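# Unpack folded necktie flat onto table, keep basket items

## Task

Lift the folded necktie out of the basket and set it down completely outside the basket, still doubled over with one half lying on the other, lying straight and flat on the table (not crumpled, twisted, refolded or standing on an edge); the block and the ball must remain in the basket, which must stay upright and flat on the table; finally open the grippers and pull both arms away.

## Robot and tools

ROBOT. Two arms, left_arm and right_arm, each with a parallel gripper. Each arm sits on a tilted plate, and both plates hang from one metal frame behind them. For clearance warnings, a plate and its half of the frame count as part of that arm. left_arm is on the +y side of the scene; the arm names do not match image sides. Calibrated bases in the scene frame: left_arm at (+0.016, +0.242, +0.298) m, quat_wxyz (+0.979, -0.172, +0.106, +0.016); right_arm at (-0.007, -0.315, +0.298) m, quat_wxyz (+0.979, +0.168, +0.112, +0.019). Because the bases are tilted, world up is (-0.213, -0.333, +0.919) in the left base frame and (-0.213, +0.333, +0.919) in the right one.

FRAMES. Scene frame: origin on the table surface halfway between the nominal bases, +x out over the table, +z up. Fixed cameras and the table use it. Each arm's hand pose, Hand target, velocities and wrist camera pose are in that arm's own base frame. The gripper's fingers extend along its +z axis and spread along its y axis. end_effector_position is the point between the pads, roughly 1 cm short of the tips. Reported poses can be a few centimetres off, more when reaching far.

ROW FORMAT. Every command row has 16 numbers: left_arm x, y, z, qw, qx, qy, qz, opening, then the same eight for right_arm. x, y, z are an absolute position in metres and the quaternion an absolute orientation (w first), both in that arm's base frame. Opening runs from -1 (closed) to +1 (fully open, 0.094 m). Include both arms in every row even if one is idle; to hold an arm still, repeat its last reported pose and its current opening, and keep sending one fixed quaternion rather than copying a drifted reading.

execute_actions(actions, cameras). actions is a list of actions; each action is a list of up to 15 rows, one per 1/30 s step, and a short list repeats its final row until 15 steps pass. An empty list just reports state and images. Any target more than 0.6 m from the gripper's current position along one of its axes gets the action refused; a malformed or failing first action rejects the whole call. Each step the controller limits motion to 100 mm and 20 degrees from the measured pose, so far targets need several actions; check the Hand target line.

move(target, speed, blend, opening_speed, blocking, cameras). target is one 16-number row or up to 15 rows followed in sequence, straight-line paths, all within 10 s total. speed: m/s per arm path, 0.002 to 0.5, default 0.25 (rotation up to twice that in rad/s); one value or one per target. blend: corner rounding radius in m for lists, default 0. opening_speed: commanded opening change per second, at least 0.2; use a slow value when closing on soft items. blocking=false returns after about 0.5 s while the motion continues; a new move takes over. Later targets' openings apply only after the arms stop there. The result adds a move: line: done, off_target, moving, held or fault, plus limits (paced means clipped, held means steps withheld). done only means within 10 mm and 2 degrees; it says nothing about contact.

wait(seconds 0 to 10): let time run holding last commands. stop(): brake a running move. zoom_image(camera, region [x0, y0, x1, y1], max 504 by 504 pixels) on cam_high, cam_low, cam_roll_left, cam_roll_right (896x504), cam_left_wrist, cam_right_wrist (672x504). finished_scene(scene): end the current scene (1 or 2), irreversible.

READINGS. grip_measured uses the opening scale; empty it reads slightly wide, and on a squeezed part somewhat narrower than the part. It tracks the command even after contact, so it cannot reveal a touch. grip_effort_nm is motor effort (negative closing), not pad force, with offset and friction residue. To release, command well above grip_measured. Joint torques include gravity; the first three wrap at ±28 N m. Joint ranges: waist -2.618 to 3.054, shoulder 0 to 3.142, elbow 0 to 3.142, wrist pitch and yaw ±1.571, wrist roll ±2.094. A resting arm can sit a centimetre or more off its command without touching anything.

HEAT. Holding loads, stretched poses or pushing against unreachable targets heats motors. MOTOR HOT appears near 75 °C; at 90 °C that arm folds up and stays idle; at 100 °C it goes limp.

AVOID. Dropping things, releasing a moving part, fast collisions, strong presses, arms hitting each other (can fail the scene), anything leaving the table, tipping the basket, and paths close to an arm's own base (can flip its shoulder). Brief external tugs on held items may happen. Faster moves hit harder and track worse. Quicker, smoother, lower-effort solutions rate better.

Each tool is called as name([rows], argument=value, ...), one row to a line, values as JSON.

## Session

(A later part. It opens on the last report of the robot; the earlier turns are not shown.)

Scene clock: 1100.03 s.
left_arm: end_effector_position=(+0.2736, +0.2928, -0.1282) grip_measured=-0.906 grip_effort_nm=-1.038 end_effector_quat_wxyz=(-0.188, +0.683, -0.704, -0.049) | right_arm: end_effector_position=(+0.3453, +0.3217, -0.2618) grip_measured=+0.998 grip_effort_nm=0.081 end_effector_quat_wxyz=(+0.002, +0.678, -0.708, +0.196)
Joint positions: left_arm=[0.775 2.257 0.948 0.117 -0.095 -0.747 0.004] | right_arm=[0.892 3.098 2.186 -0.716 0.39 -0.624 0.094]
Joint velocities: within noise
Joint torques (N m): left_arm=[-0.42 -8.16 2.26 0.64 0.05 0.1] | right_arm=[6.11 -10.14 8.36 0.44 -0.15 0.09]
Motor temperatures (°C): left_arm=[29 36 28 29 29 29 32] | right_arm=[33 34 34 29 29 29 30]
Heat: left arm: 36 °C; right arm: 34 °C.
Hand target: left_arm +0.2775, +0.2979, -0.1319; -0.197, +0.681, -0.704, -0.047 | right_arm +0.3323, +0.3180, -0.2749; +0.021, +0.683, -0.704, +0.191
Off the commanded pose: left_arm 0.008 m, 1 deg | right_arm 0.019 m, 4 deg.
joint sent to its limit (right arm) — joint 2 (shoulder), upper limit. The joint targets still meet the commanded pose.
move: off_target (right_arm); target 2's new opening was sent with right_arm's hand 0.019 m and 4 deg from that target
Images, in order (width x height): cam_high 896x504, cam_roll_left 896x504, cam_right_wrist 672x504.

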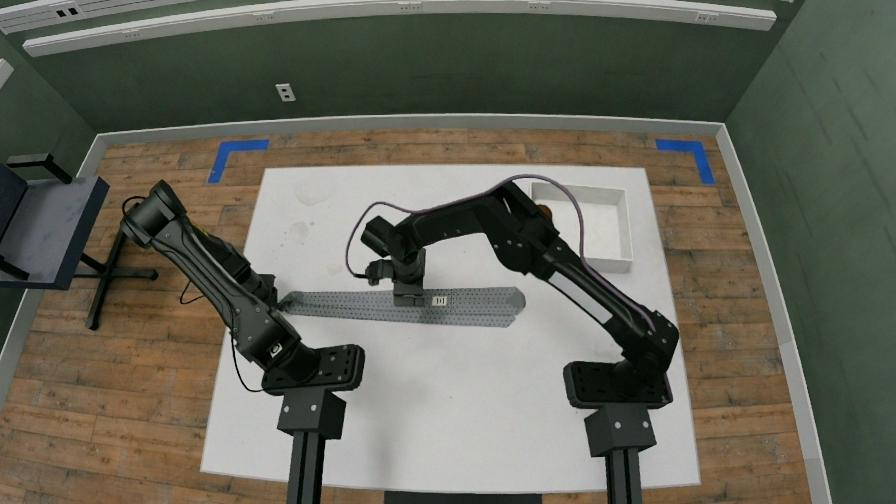

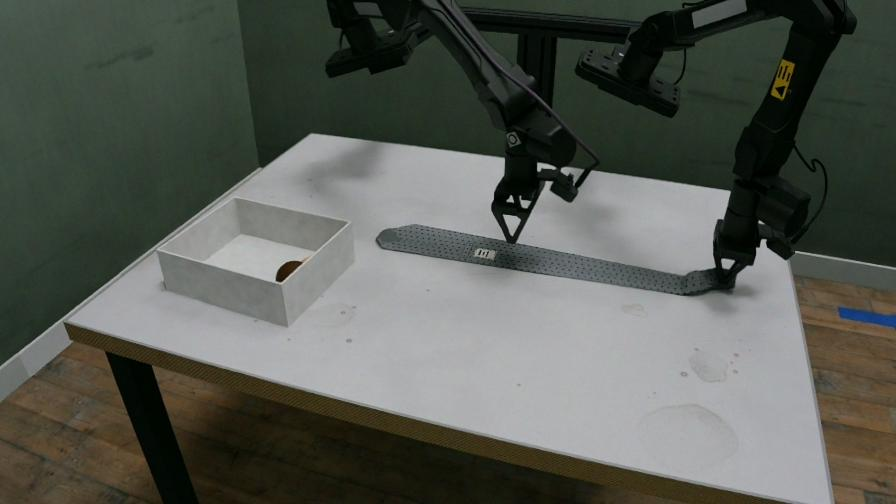

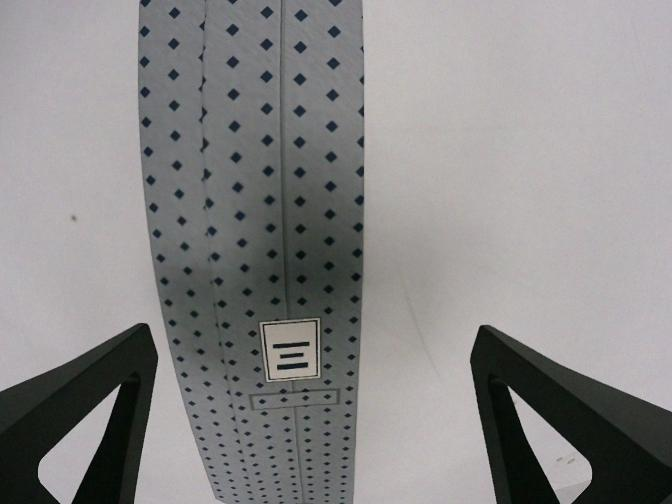

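move([
  [0.2777,0.2981,-0.1321,0.1966,-0.6809,0.7036,0.0467,-1.0,0.2855,0.0853,-0.0715,-0.0393,-0.6793,0.7057,-0.1979,0.6],
  [0.2777,0.2981,-0.1321,0.1966,-0.6809,0.7036,0.0467,0.2,0.2855,0.0853,-0.0715,-0.0393,-0.6793,0.7057,-0.1979,0.6],
  [0.2607,0.2713,-0.0585,0.1966,-0.6809,0.7036,0.0467,0.2,0.2855,0.0853,-0.0715,-0.0393,-0.6793,0.7057,-0.1979,0.6],
], speed=0.15, opening_speed=0.6)

zoom_image(camera="cam_low", region=[450, 200, 700, 400])

zoom_image(camera="cam_high", region=[250, 250, 410, 360])

Scene clock: 1115.70 s.
left_arm: end_effector_position=(+0.2655, +0.2795, -0.0573) grip_measured=+0.197 grip_effort_nm=0.129 end_effector_quat_wxyz=(-0.208, +0.680, -0.702, -0.047) | right_arm: end_effector_position=(+0.2917, +0.0911, -0.0731) grip_measured=+0.602 grip_effort_nm=-0.129 end_effector_quat_wxyz=(+0.030, +0.677, -0.708, +0.198)
Joint positions: left_arm=[0.766 1.967 0.855 -0.037 -0.093 -0.753 0.056] | right_arm=[0.53 2.009 0.874 -0.401 0.402 -1.004 0.075]
Joint velocities: within noise
Joint torques (N m): left_arm=[-1.33 -10.88 1.26 0.23 -0.05 -0.06] | right_arm=[2.99 -8.49 3.12 0.45 0.04 -0.07]
Motor temperatures (°C): left_arm=[29 36 28 29 29 29 31] | right_arm=[33 35 35 29 29 29 30]
Heat: left arm: 36 °C; right arm: 35 °C.
Hand target: left_arm +0.2607, +0.2716, -0.0586; -0.197, +0.681, -0.704, -0.047 | right_arm +0.2856, +0.0854, -0.0717; +0.039, +0.679, -0.706, +0.198
Off the commanded pose: left_arm 0.010 m, 1 deg | right_arm 0.009 m, 1 deg.
move: done

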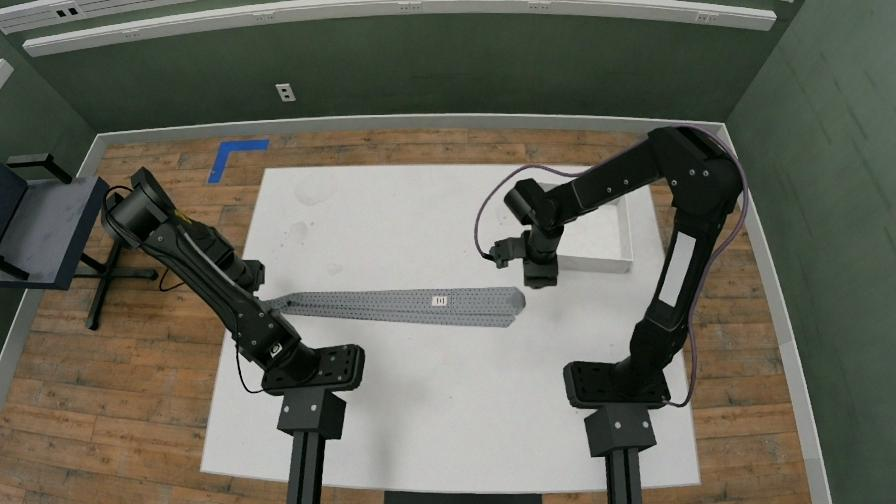

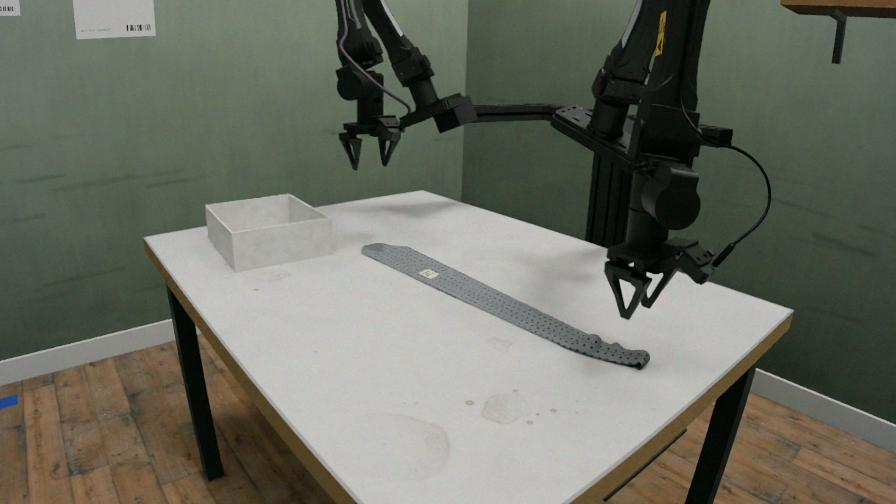

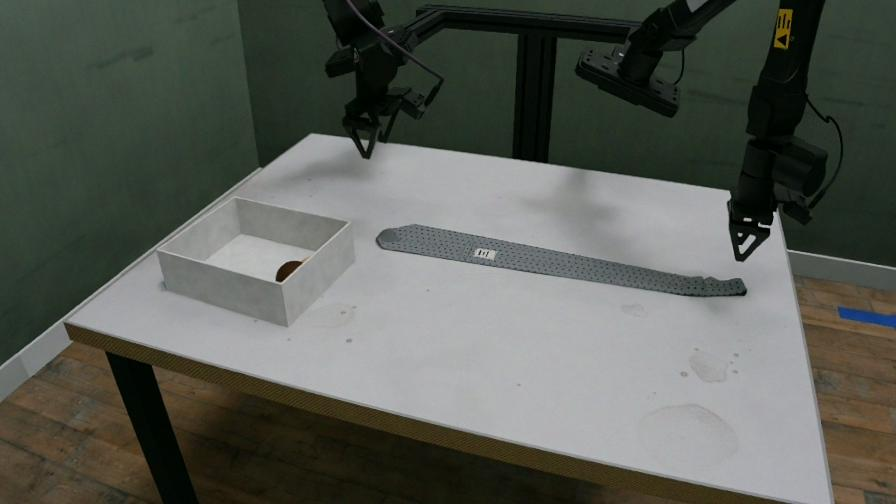

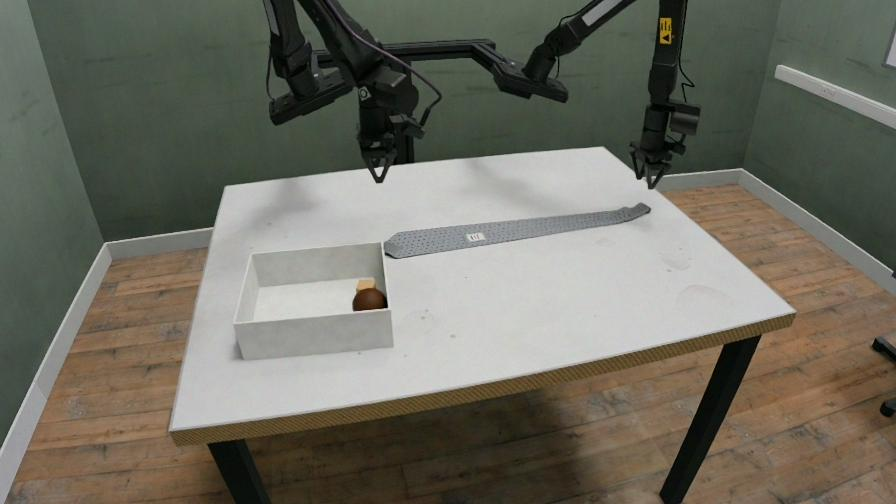

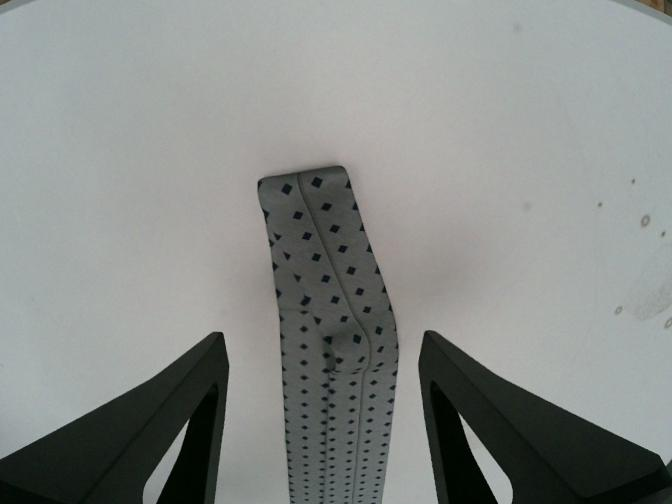

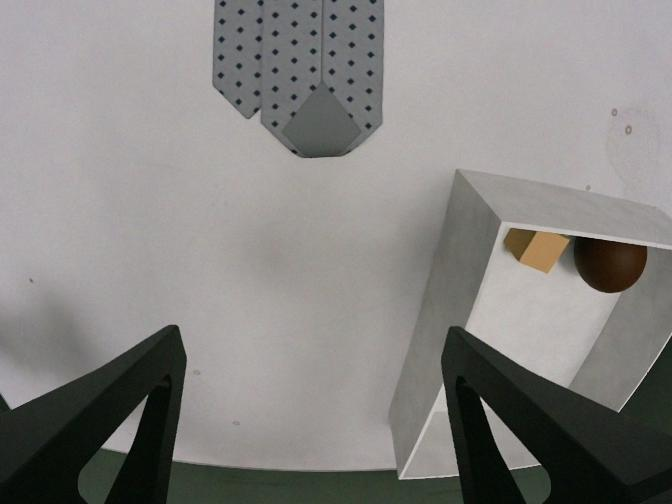

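Scaled by 2.016.

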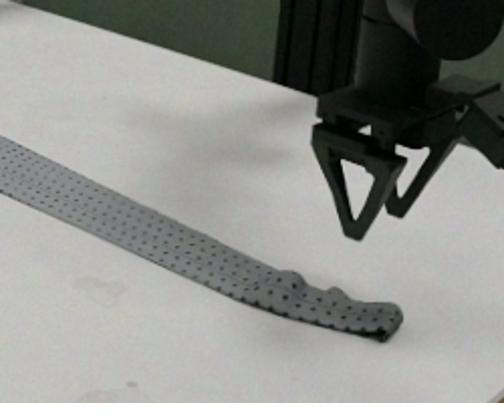

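Scaled by 3.150.

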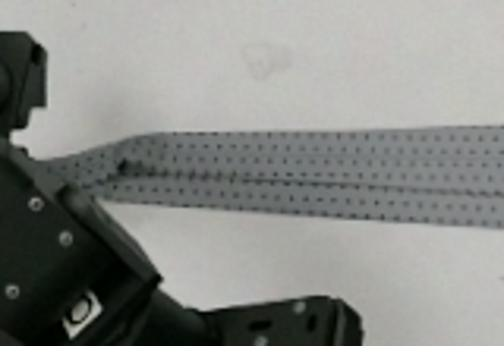

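execute_actions(actions=[])

zoom_image(camera="cam_high", region=[240, 170, 640, 400])

Scene clock: 1143.53 s.
left_arm: end_effector_position=(+0.2653, +0.2794, -0.0574) grip_measured=+0.197 grip_effort_nm=0.129 end_effector_quat_wxyz=(-0.208, +0.680, -0.702, -0.047) | right_arm: end_effector_position=(+0.2917, +0.0911, -0.0731) grip_measured=+0.602 grip_effort_nm=-0.125 end_effector_quat_wxyz=(+0.030, +0.677, -0.708, +0.198)
Joint positions: left_arm=[0.766 1.967 0.855 -0.038 -0.093 -0.754 0.056] | right_arm=[0.53 2.009 0.874 -0.401 0.402 -1.004 0.075]
Joint velocities: within noise
Joint torques (N m): left_arm=[-1.33 -10.85 1.25 0.27 -0.04 -0.06] | right_arm=[2.99 -8.49 3.11 0.45 0.04 -0.06]
Motor temperatures (°C): left_arm=[29 35 28 29 29 29 31] | right_arm=[33 35 34 29 29 29 30]
Heat: left arm: 35 °C; right arm: 35 °C.
Hand target: left_arm +0.2607, +0.2716, -0.0586; -0.197, +0.681, -0.704, -0.047 | right_arm +0.2856, +0.0854, -0.0717; +0.039, +0.679, -0.706, +0.198
Tool commands: left_gripper/opening=+0.2 right_gripper/opening=+0.6
Off the commanded pose: left_arm 0.009 m, 1 deg | right_arm 0.009 m, 1 deg.

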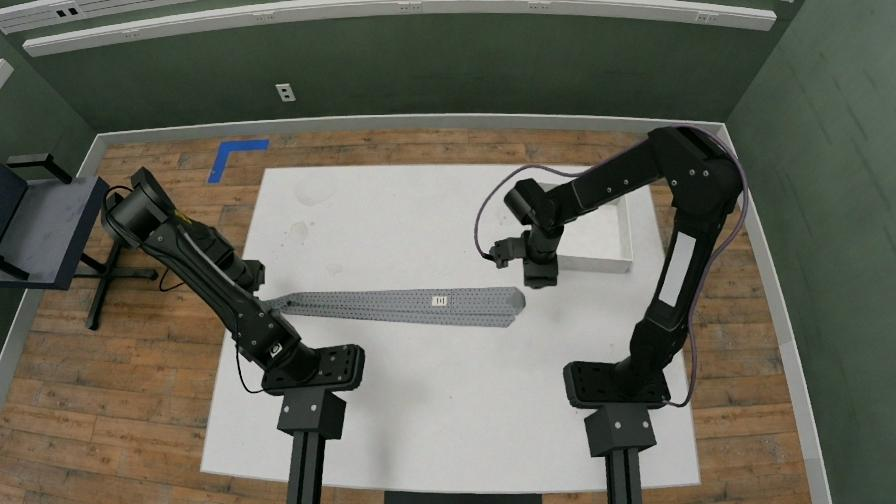

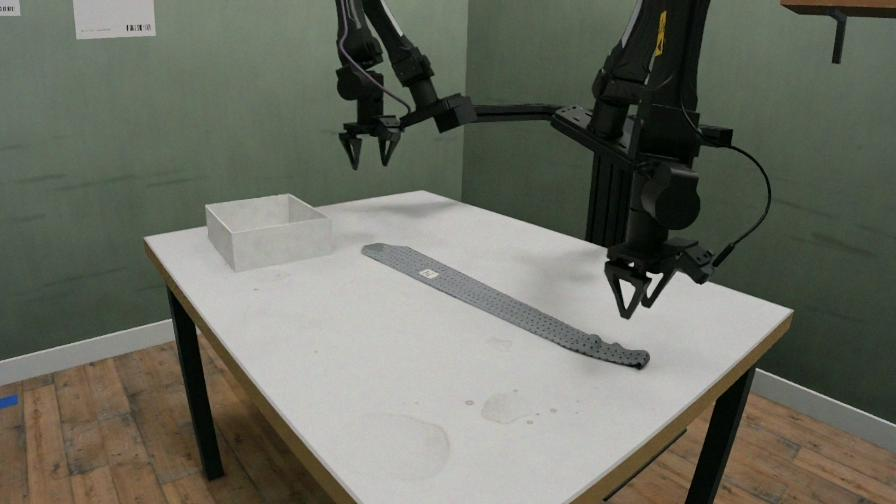

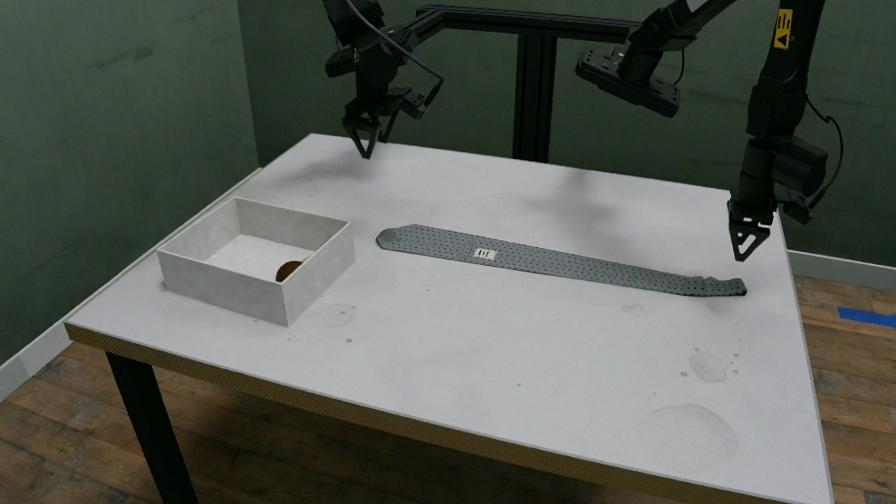

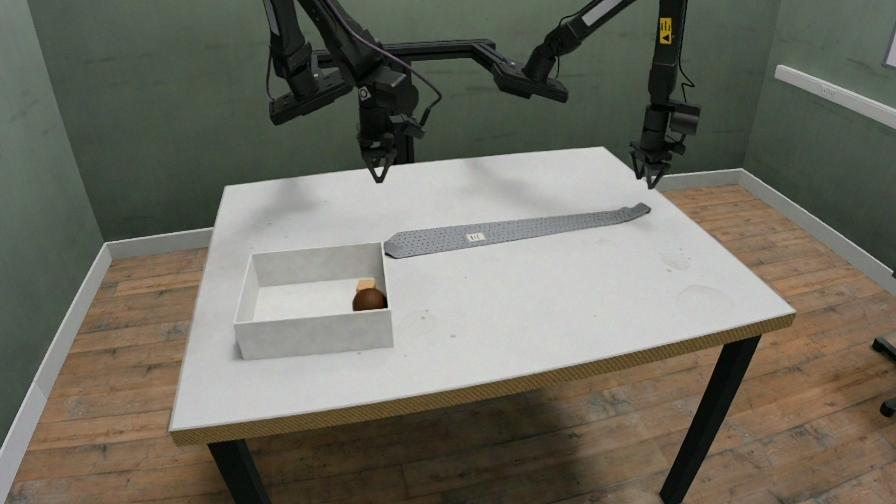

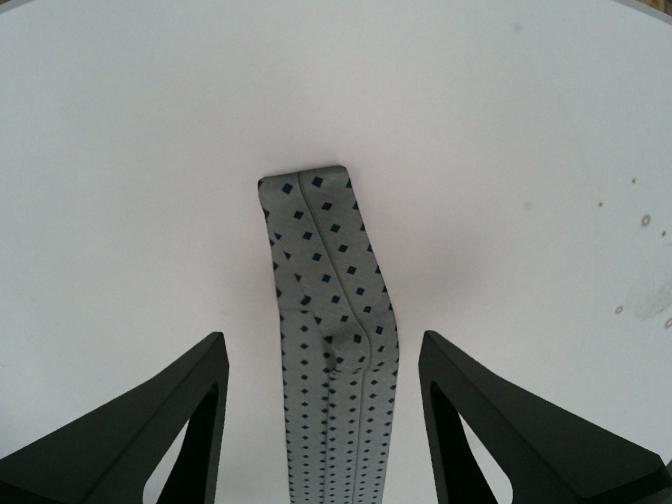

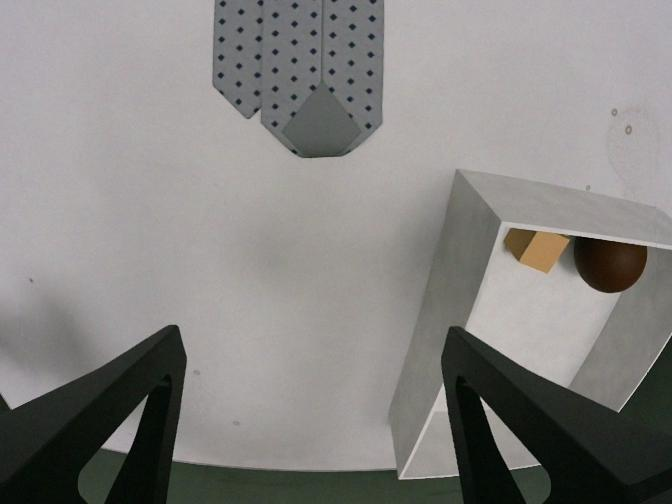

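Scaled by 1.260.

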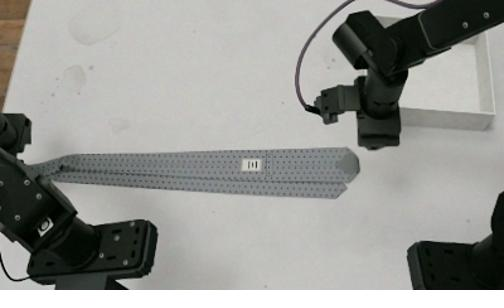

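zoom_image(camera="cam_left_wrist", region=[230, 140, 440, 504])

zoom_image(camera="cam_low", region=[340, 220, 680, 400])

Scaled by 1.385 from the camera's 672x504 image, which has a finer 960x720 frame.

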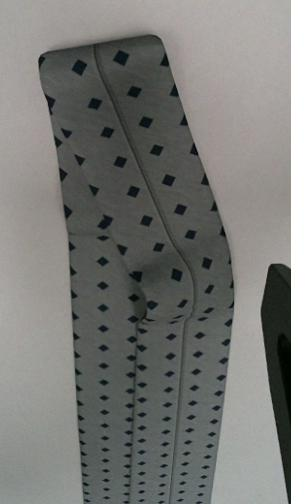

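Scaled by 1.482.

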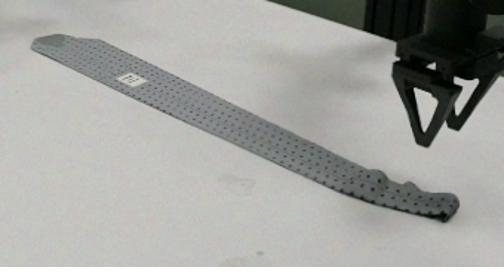

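move([
  [0.245,0.2613,-0.0085,0.1966,-0.6809,0.7036,0.0467,0.2,0.2806,0.0,0.1,0.112,0.019,0.979,-0.168,0.6],
  [0.20,0.10,0.10,0.0408,0.3498,0.9145,0.1978,0.95,0.2806,-0.0822,0.1493,0.112,0.019,0.979,-0.168,0.0],
  [0.265,-0.115,-0.150,-0.0466,0.7035,0.681,0.1965,1.0,0.2806,-0.0822,0.1493,0.112,0.019,0.979,-0.168,0.0],
], blend=0.03, speed=0.25)

Scene clock: 1175.30 s.
left_arm: end_effector_position=(+0.2351, -0.0181, -0.0366) grip_measured=+0.947 grip_effort_nm=0.129 end_effector_quat_wxyz=(-0.009, +0.559, +0.805, +0.199) | right_arm: end_effector_position=(+0.2807, -0.0822, +0.1381) grip_measured=+0.002 grip_effort_nm=-0.125 end_effector_quat_wxyz=(+0.102, +0.018, +0.980, -0.172)
Joint positions: left_arm=[-0.375 1.629 0.568 -0.431 -0.393 0.855 0.091] | right_arm=[-0.091 1.414 1.138 -1.057 0.328 -0.094 0.047]
Joint velocities: within noise
Joint torques (N m): left_arm=[-2.7 -4.27 3.84 0.51 -0.05 -0.07] | right_arm=[1.18 -7.99 9.18 0.32 -0.12 -0.06]
Motor temperatures (°C): left_arm=[29 35 28 29 29 29 30] | right_arm=[32 35 35 29 29 29 30]
Heat: left arm: 35 °C; right arm: 35 °C.
Hand target: left_arm +0.2361, -0.0196, -0.0392; -0.008, +0.560, +0.804, +0.202 | right_arm +0.2805, -0.0823, +0.1491; +0.112, +0.019, +0.979, -0.168
Tool commands: left_gripper/opening=+0.95 right_gripper/opening=+0.0
Off the commanded pose: left_arm 0.152 m, 22 deg | right_arm 0.011 m, 1 deg.
move: off_target (left_arm, right_arm; path cut at 10 s); path passed 2 of 3 targets; target 3's new opening was not sent; blend cut to 0 m at target 2; target 2's new opening was sent with right_arm's hand 0.011 m and 1 deg from that target

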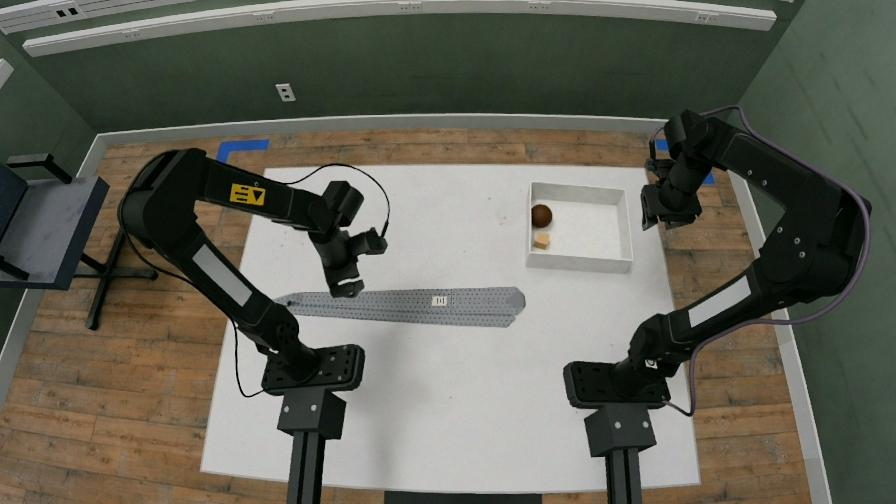

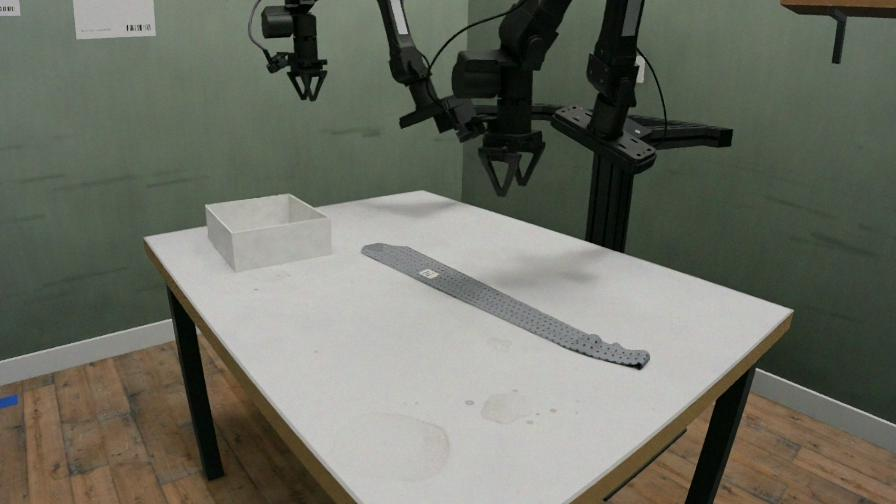

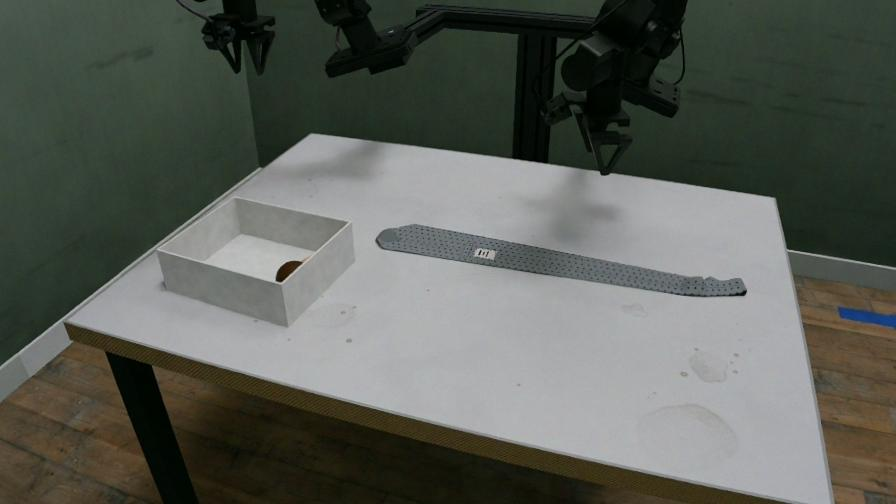

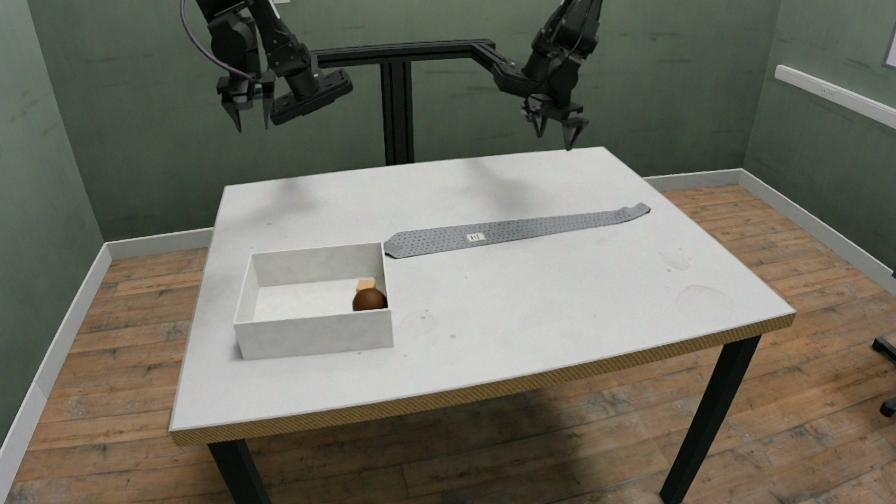

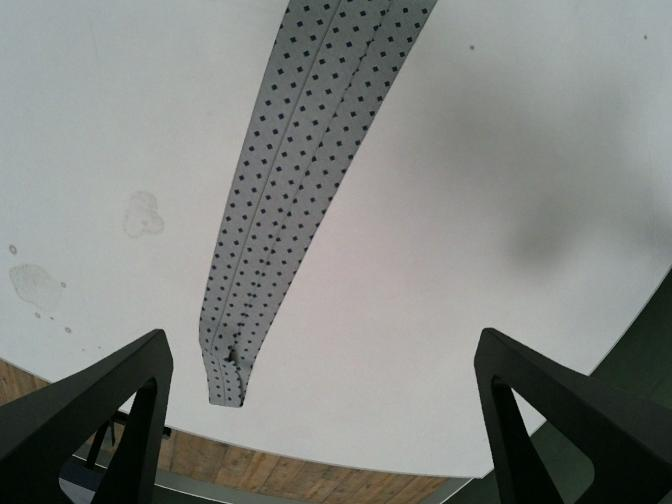

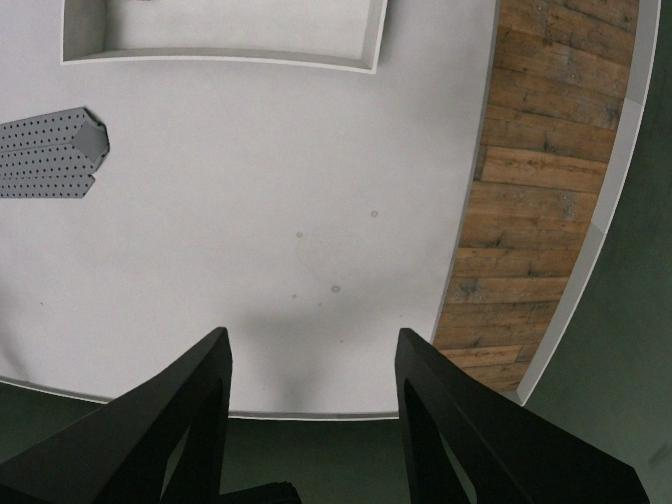

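move(target=[0.2836,-0.15,-0.2042,-0.0466,0.7035,0.681,0.1965,1.0,0.2806,-0.0822,0.1493,0.112,0.019,0.979,-0.168,0.0], speed=0.25, cameras=["cam_high","cam_left_wrist"])

Scene clock: 1181.67 s.
left_arm: end_effector_position=(+0.2835, -0.1459, -0.1997) grip_measured=+0.997 grip_effort_nm=0.139 end_effector_quat_wxyz=(-0.047, +0.698, +0.687, +0.196) | right_arm: end_effector_position=(+0.2807, -0.0822, +0.1381) grip_measured=+0.002 grip_effort_nm=-0.129 end_effector_quat_wxyz=(+0.102, +0.018, +0.980, -0.172)
Joint positions: left_arm=[-0.699 2.531 1.08 -0.181 -0.403 0.874 0.094] | right_arm=[-0.091 1.414 1.138 -1.057 0.328 -0.094 0.047]
Joint velocities: within noise
Joint torques (N m): left_arm=[-4.53 -8.59 4.07 0.43 -0.02 0.1] | right_arm=[1.17 -7.97 9.25 0.31 -0.12 -0.05]
Motor temperatures (°C): left_arm=[29 35 28 29 29 29 30] | right_arm=[32 35 35 29 29 29 30]
Heat: left arm: 35 °C; right arm: 35 °C.
Hand target: left_arm +0.2834, -0.1499, -0.2041; -0.047, +0.704, +0.681, +0.197 | right_arm +0.2806, -0.0823, +0.1492; +0.112, +0.019, +0.979, -0.168
Off the commanded pose: left_arm 0.006 m, 1 deg | right_arm 0.011 m, 1 deg.
move: off_target (right_arm)
Images, in order (width x height): cam_high 896x504, cam_left_wrist 672x504.

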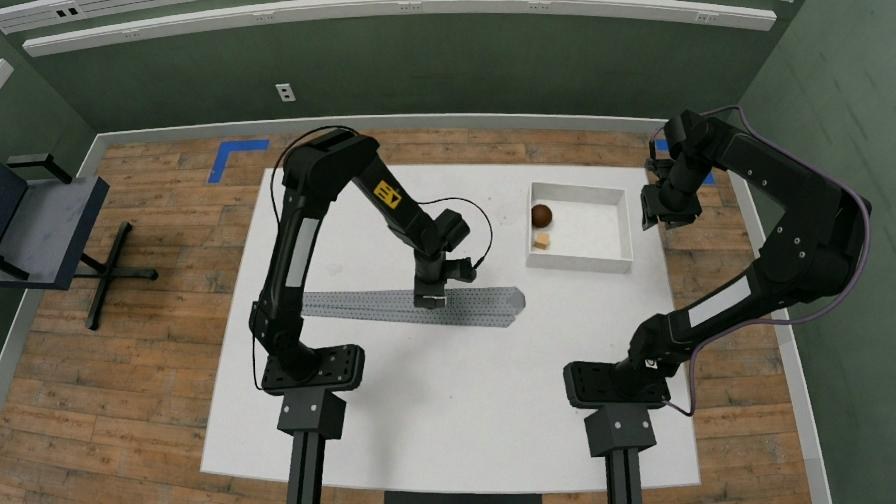

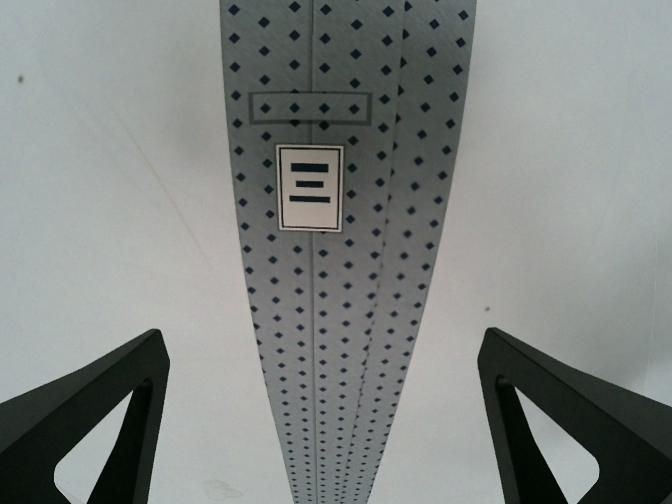

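move([
  [0.2912,-0.0908,-0.2354,-0.0466,0.7035,0.681,0.1965,1.0,0.2806,-0.0822,0.1493,0.112,0.019,0.979,-0.168,0.0],
  [0.2985,-0.0794,-0.2665,-0.0466,0.7035,0.681,0.1965,1.0,0.2806,-0.0822,0.1493,0.112,0.019,0.979,-0.168,0.0],
], speed=0.12, cameras=["cam_high","cam_low","cam_left_wrist"])

Scene clock: 1199.30 s.
left_arm: end_effector_position=(+0.2978, -0.0804, -0.2616) grip_measured=+0.997 grip_effort_nm=0.134 end_effector_quat_wxyz=(-0.048, +0.703, +0.682, +0.196) | right_arm: end_effector_position=(+0.2807, -0.0822, +0.1381) grip_measured=+0.002 grip_effort_nm=-0.129 end_effector_quat_wxyz=(+0.102, +0.018, +0.980, -0.172)
Joint positions: left_arm=[-0.497 2.737 1.05 0.143 -0.406 1.109 0.094] | right_arm=[-0.091 1.414 1.138 -1.057 0.328 -0.094 0.047]
Joint velocities: within noise
Joint torques (N m): left_arm=[-3.44 -8.17 1.73 0.53 -0.01 0.07] | right_arm=[1.18 -7.97 9.25 0.31 -0.12 -0.06]
Motor temperatures (°C): left_arm=[29 35 28 29 29 29 30] | right_arm=[32 35 35 29 29 29 30]
Heat: left arm: 35 °C; right arm: 35 °C.
Hand target: left_arm +0.2985, -0.0795, -0.2663; -0.047, +0.704, +0.681, +0.197 | right_arm +0.2806, -0.0823, +0.1492; +0.112, +0.019, +0.979, -0.168
Off the commanded pose: left_arm 0.005 m, 0 deg | right_arm 0.011 m, 1 deg.
move: off_target (right_arm)
Images, in order (width x height): cam_high 896x504, cam_low 896x504, cam_left_wrist 672x504.

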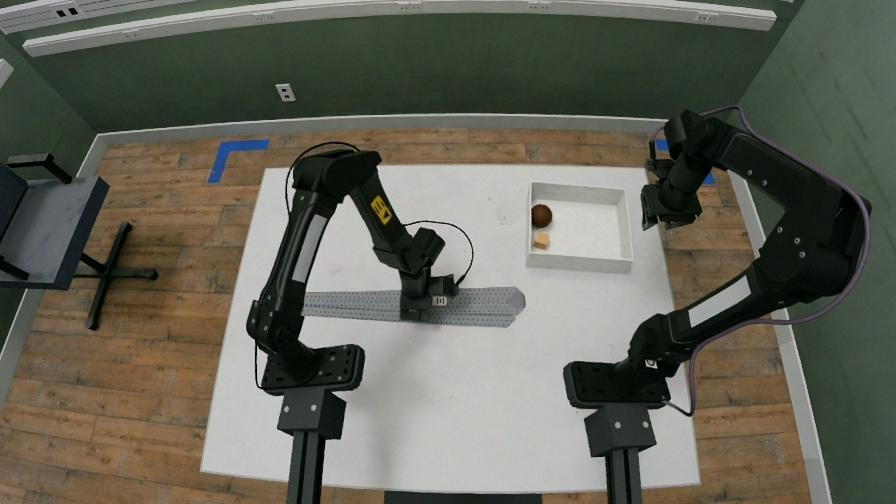

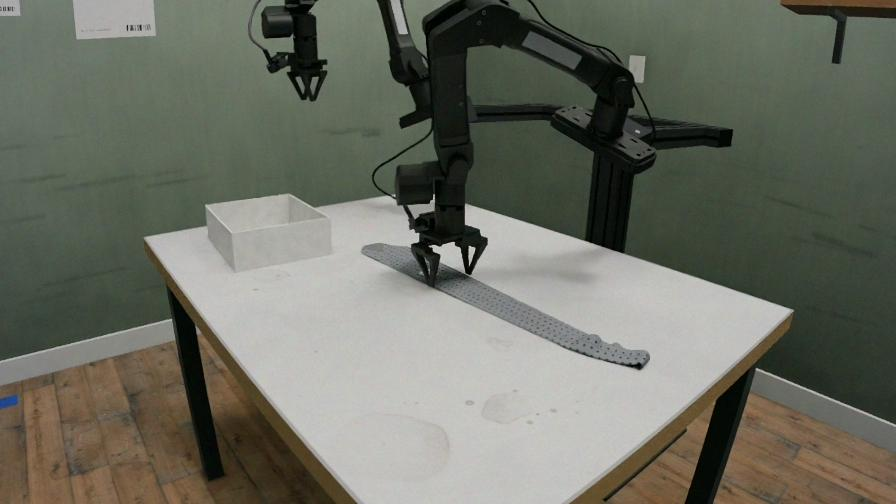

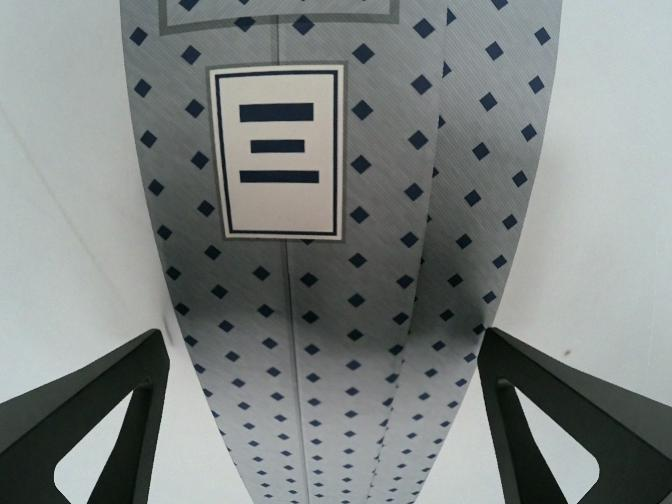

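move([
  [0.294,-0.0687,-0.2660,-0.0466,0.7035,0.681,0.1965,1.0,0.2806,-0.0822,0.1493,0.112,0.019,0.979,-0.168,0.0],
  [0.2955,-0.0667,-0.2734,-0.0466,0.7035,0.681,0.1965,1.0,0.2806,-0.0822,0.1493,0.112,0.019,0.979,-0.168,0.0],
], speed=0.08, cameras=["cam_low","cam_left_wrist"])

move(target=[0.2955,-0.0667,-0.2734,-0.0466,0.7035,0.681,0.1965,0.35,0.2806,-0.0822,0.1493,0.112,0.019,0.979,-0.168,0.0], opening_speed=0.4, cameras=["cam_high","cam_low","cam_left_wrist"])

Scene clock: 1210.10 s.
left_arm: end_effector_position=(+0.2968, -0.0700, -0.2644) grip_measured=+0.997 grip_effort_nm=0.139 end_effector_quat_wxyz=(-0.047, +0.704, +0.681, +0.197) | right_arm: end_effector_position=(+0.2807, -0.0822, +0.1381) grip_measured=+0.002 grip_effort_nm=-0.125 end_effector_quat_wxyz=(+0.102, +0.018, +0.980, -0.172)
Joint positions: left_arm=[-0.468 2.745 1.027 0.19 -0.406 1.146 0.094] | right_arm=[-0.091 1.414 1.138 -1.057 0.328 -0.094 0.047]
Joint velocities: within noise
Joint torques (N m): left_arm=[-3.07 -6.8 1.46 0.65 0.02 0.11] | right_arm=[1.18 -7.97 9.26 0.31 -0.12 -0.05]
Motor temperatures (°C): left_arm=[29 35 28 29 29 29 30] | right_arm=[32 35 35 29 29 29 30]
Heat: left arm: 35 °C; right arm: 35 °C.
Hand target: left_arm +0.2952, -0.0667, -0.2730; -0.047, +0.704, +0.681, +0.197 | right_arm +0.2806, -0.0823, +0.1492; +0.112, +0.019, +0.979, -0.168
Off the commanded pose: left_arm 0.010 m, 0 deg | right_arm 0.011 m, 1 deg.
move: off_target (right_arm)
Images, in order (width x height): cam_low 896x504, cam_left_wrist 672x504.

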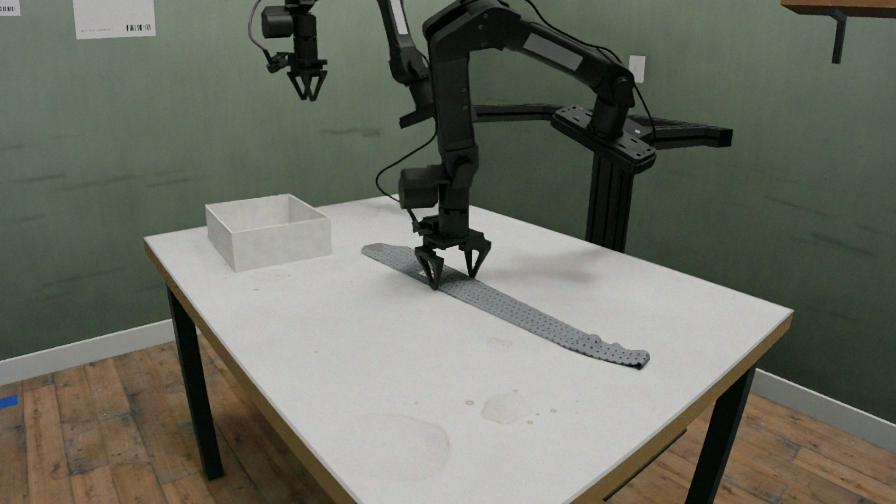

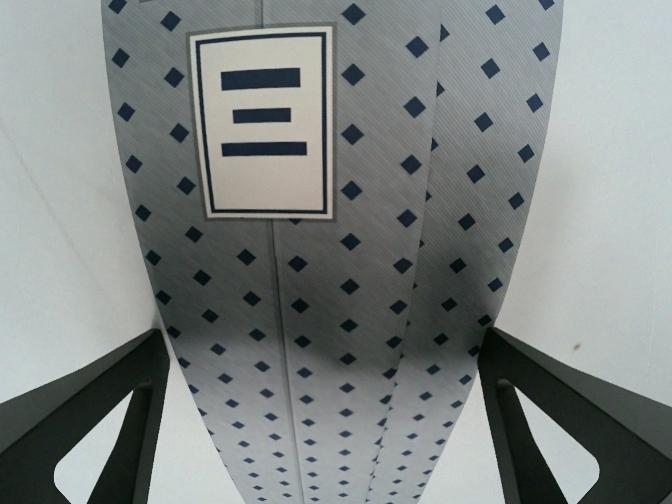

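Scene clock: 1211.93 s.
left_arm: end_effector_position=(+0.2955, -0.0707, -0.2650) grip_measured=+0.353 grip_effort_nm=-0.178 end_effector_quat_wxyz=(-0.048, +0.705, +0.680, +0.193) | right_arm: end_effector_position=(+0.2807, -0.0822, +0.1381) grip_measured=+0.002 grip_effort_nm=-0.125 end_effector_quat_wxyz=(+0.102, +0.018, +0.980, -0.172)
Joint positions: left_arm=[-0.468 2.745 1.027 0.186 -0.398 1.147 0.064] | right_arm=[-0.091 1.414 1.138 -1.057 0.328 -0.094 0.047]
Joint velocities: within noise
Joint torques (N m): left_arm=[-3.02 -6.8 1.47 0.69 -0.06 0.08] | right_arm=[1.17 -7.97 9.26 0.31 -0.12 -0.05]
Motor temperatures (°C): left_arm=[29 35 28 29 29 29 30] | right_arm=[32 35 35 29 29 29 30]
Heat: left arm: 35 °C; right arm: 35 °C.
Hand target: left_arm +0.2952, -0.0668, -0.2730; -0.047, +0.704, +0.681, +0.196 | right_arm +0.2806, -0.0823, +0.1492; +0.112, +0.019, +0.979, -0.168
Off the commanded pose: left_arm 0.009 m, 0 deg | right_arm 0.011 m, 1 deg.
move: off_target (right_arm)
Images, in order (width x height): cam_high 896x504, cam_low 896x504, cam_left_wrist 672x504.

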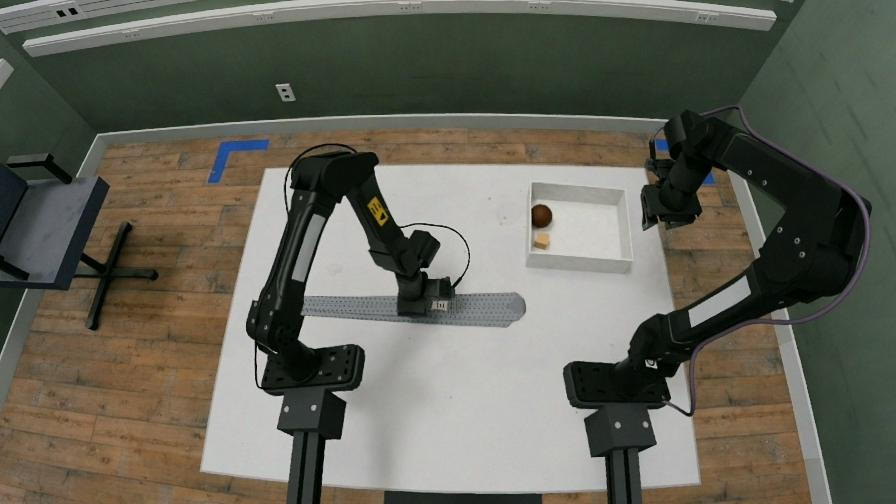

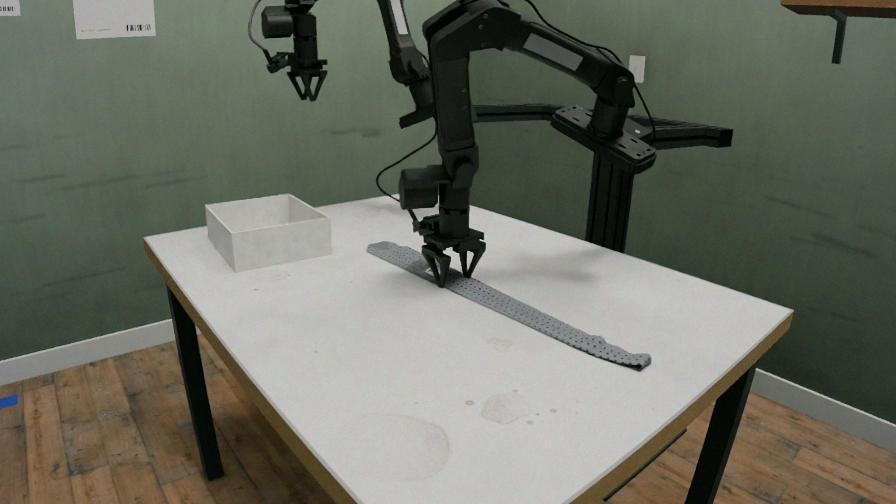

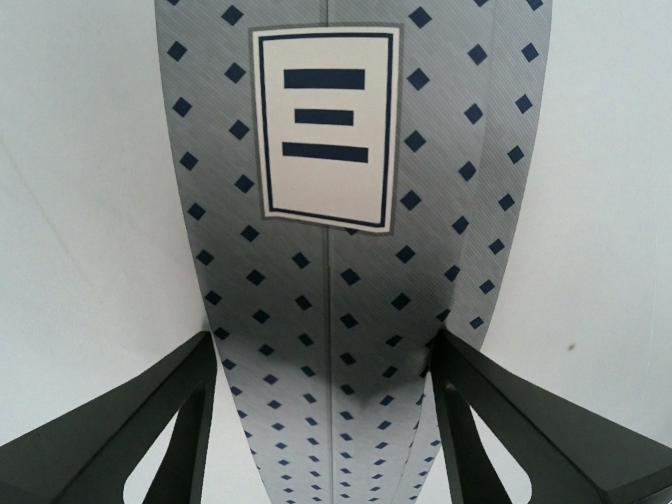

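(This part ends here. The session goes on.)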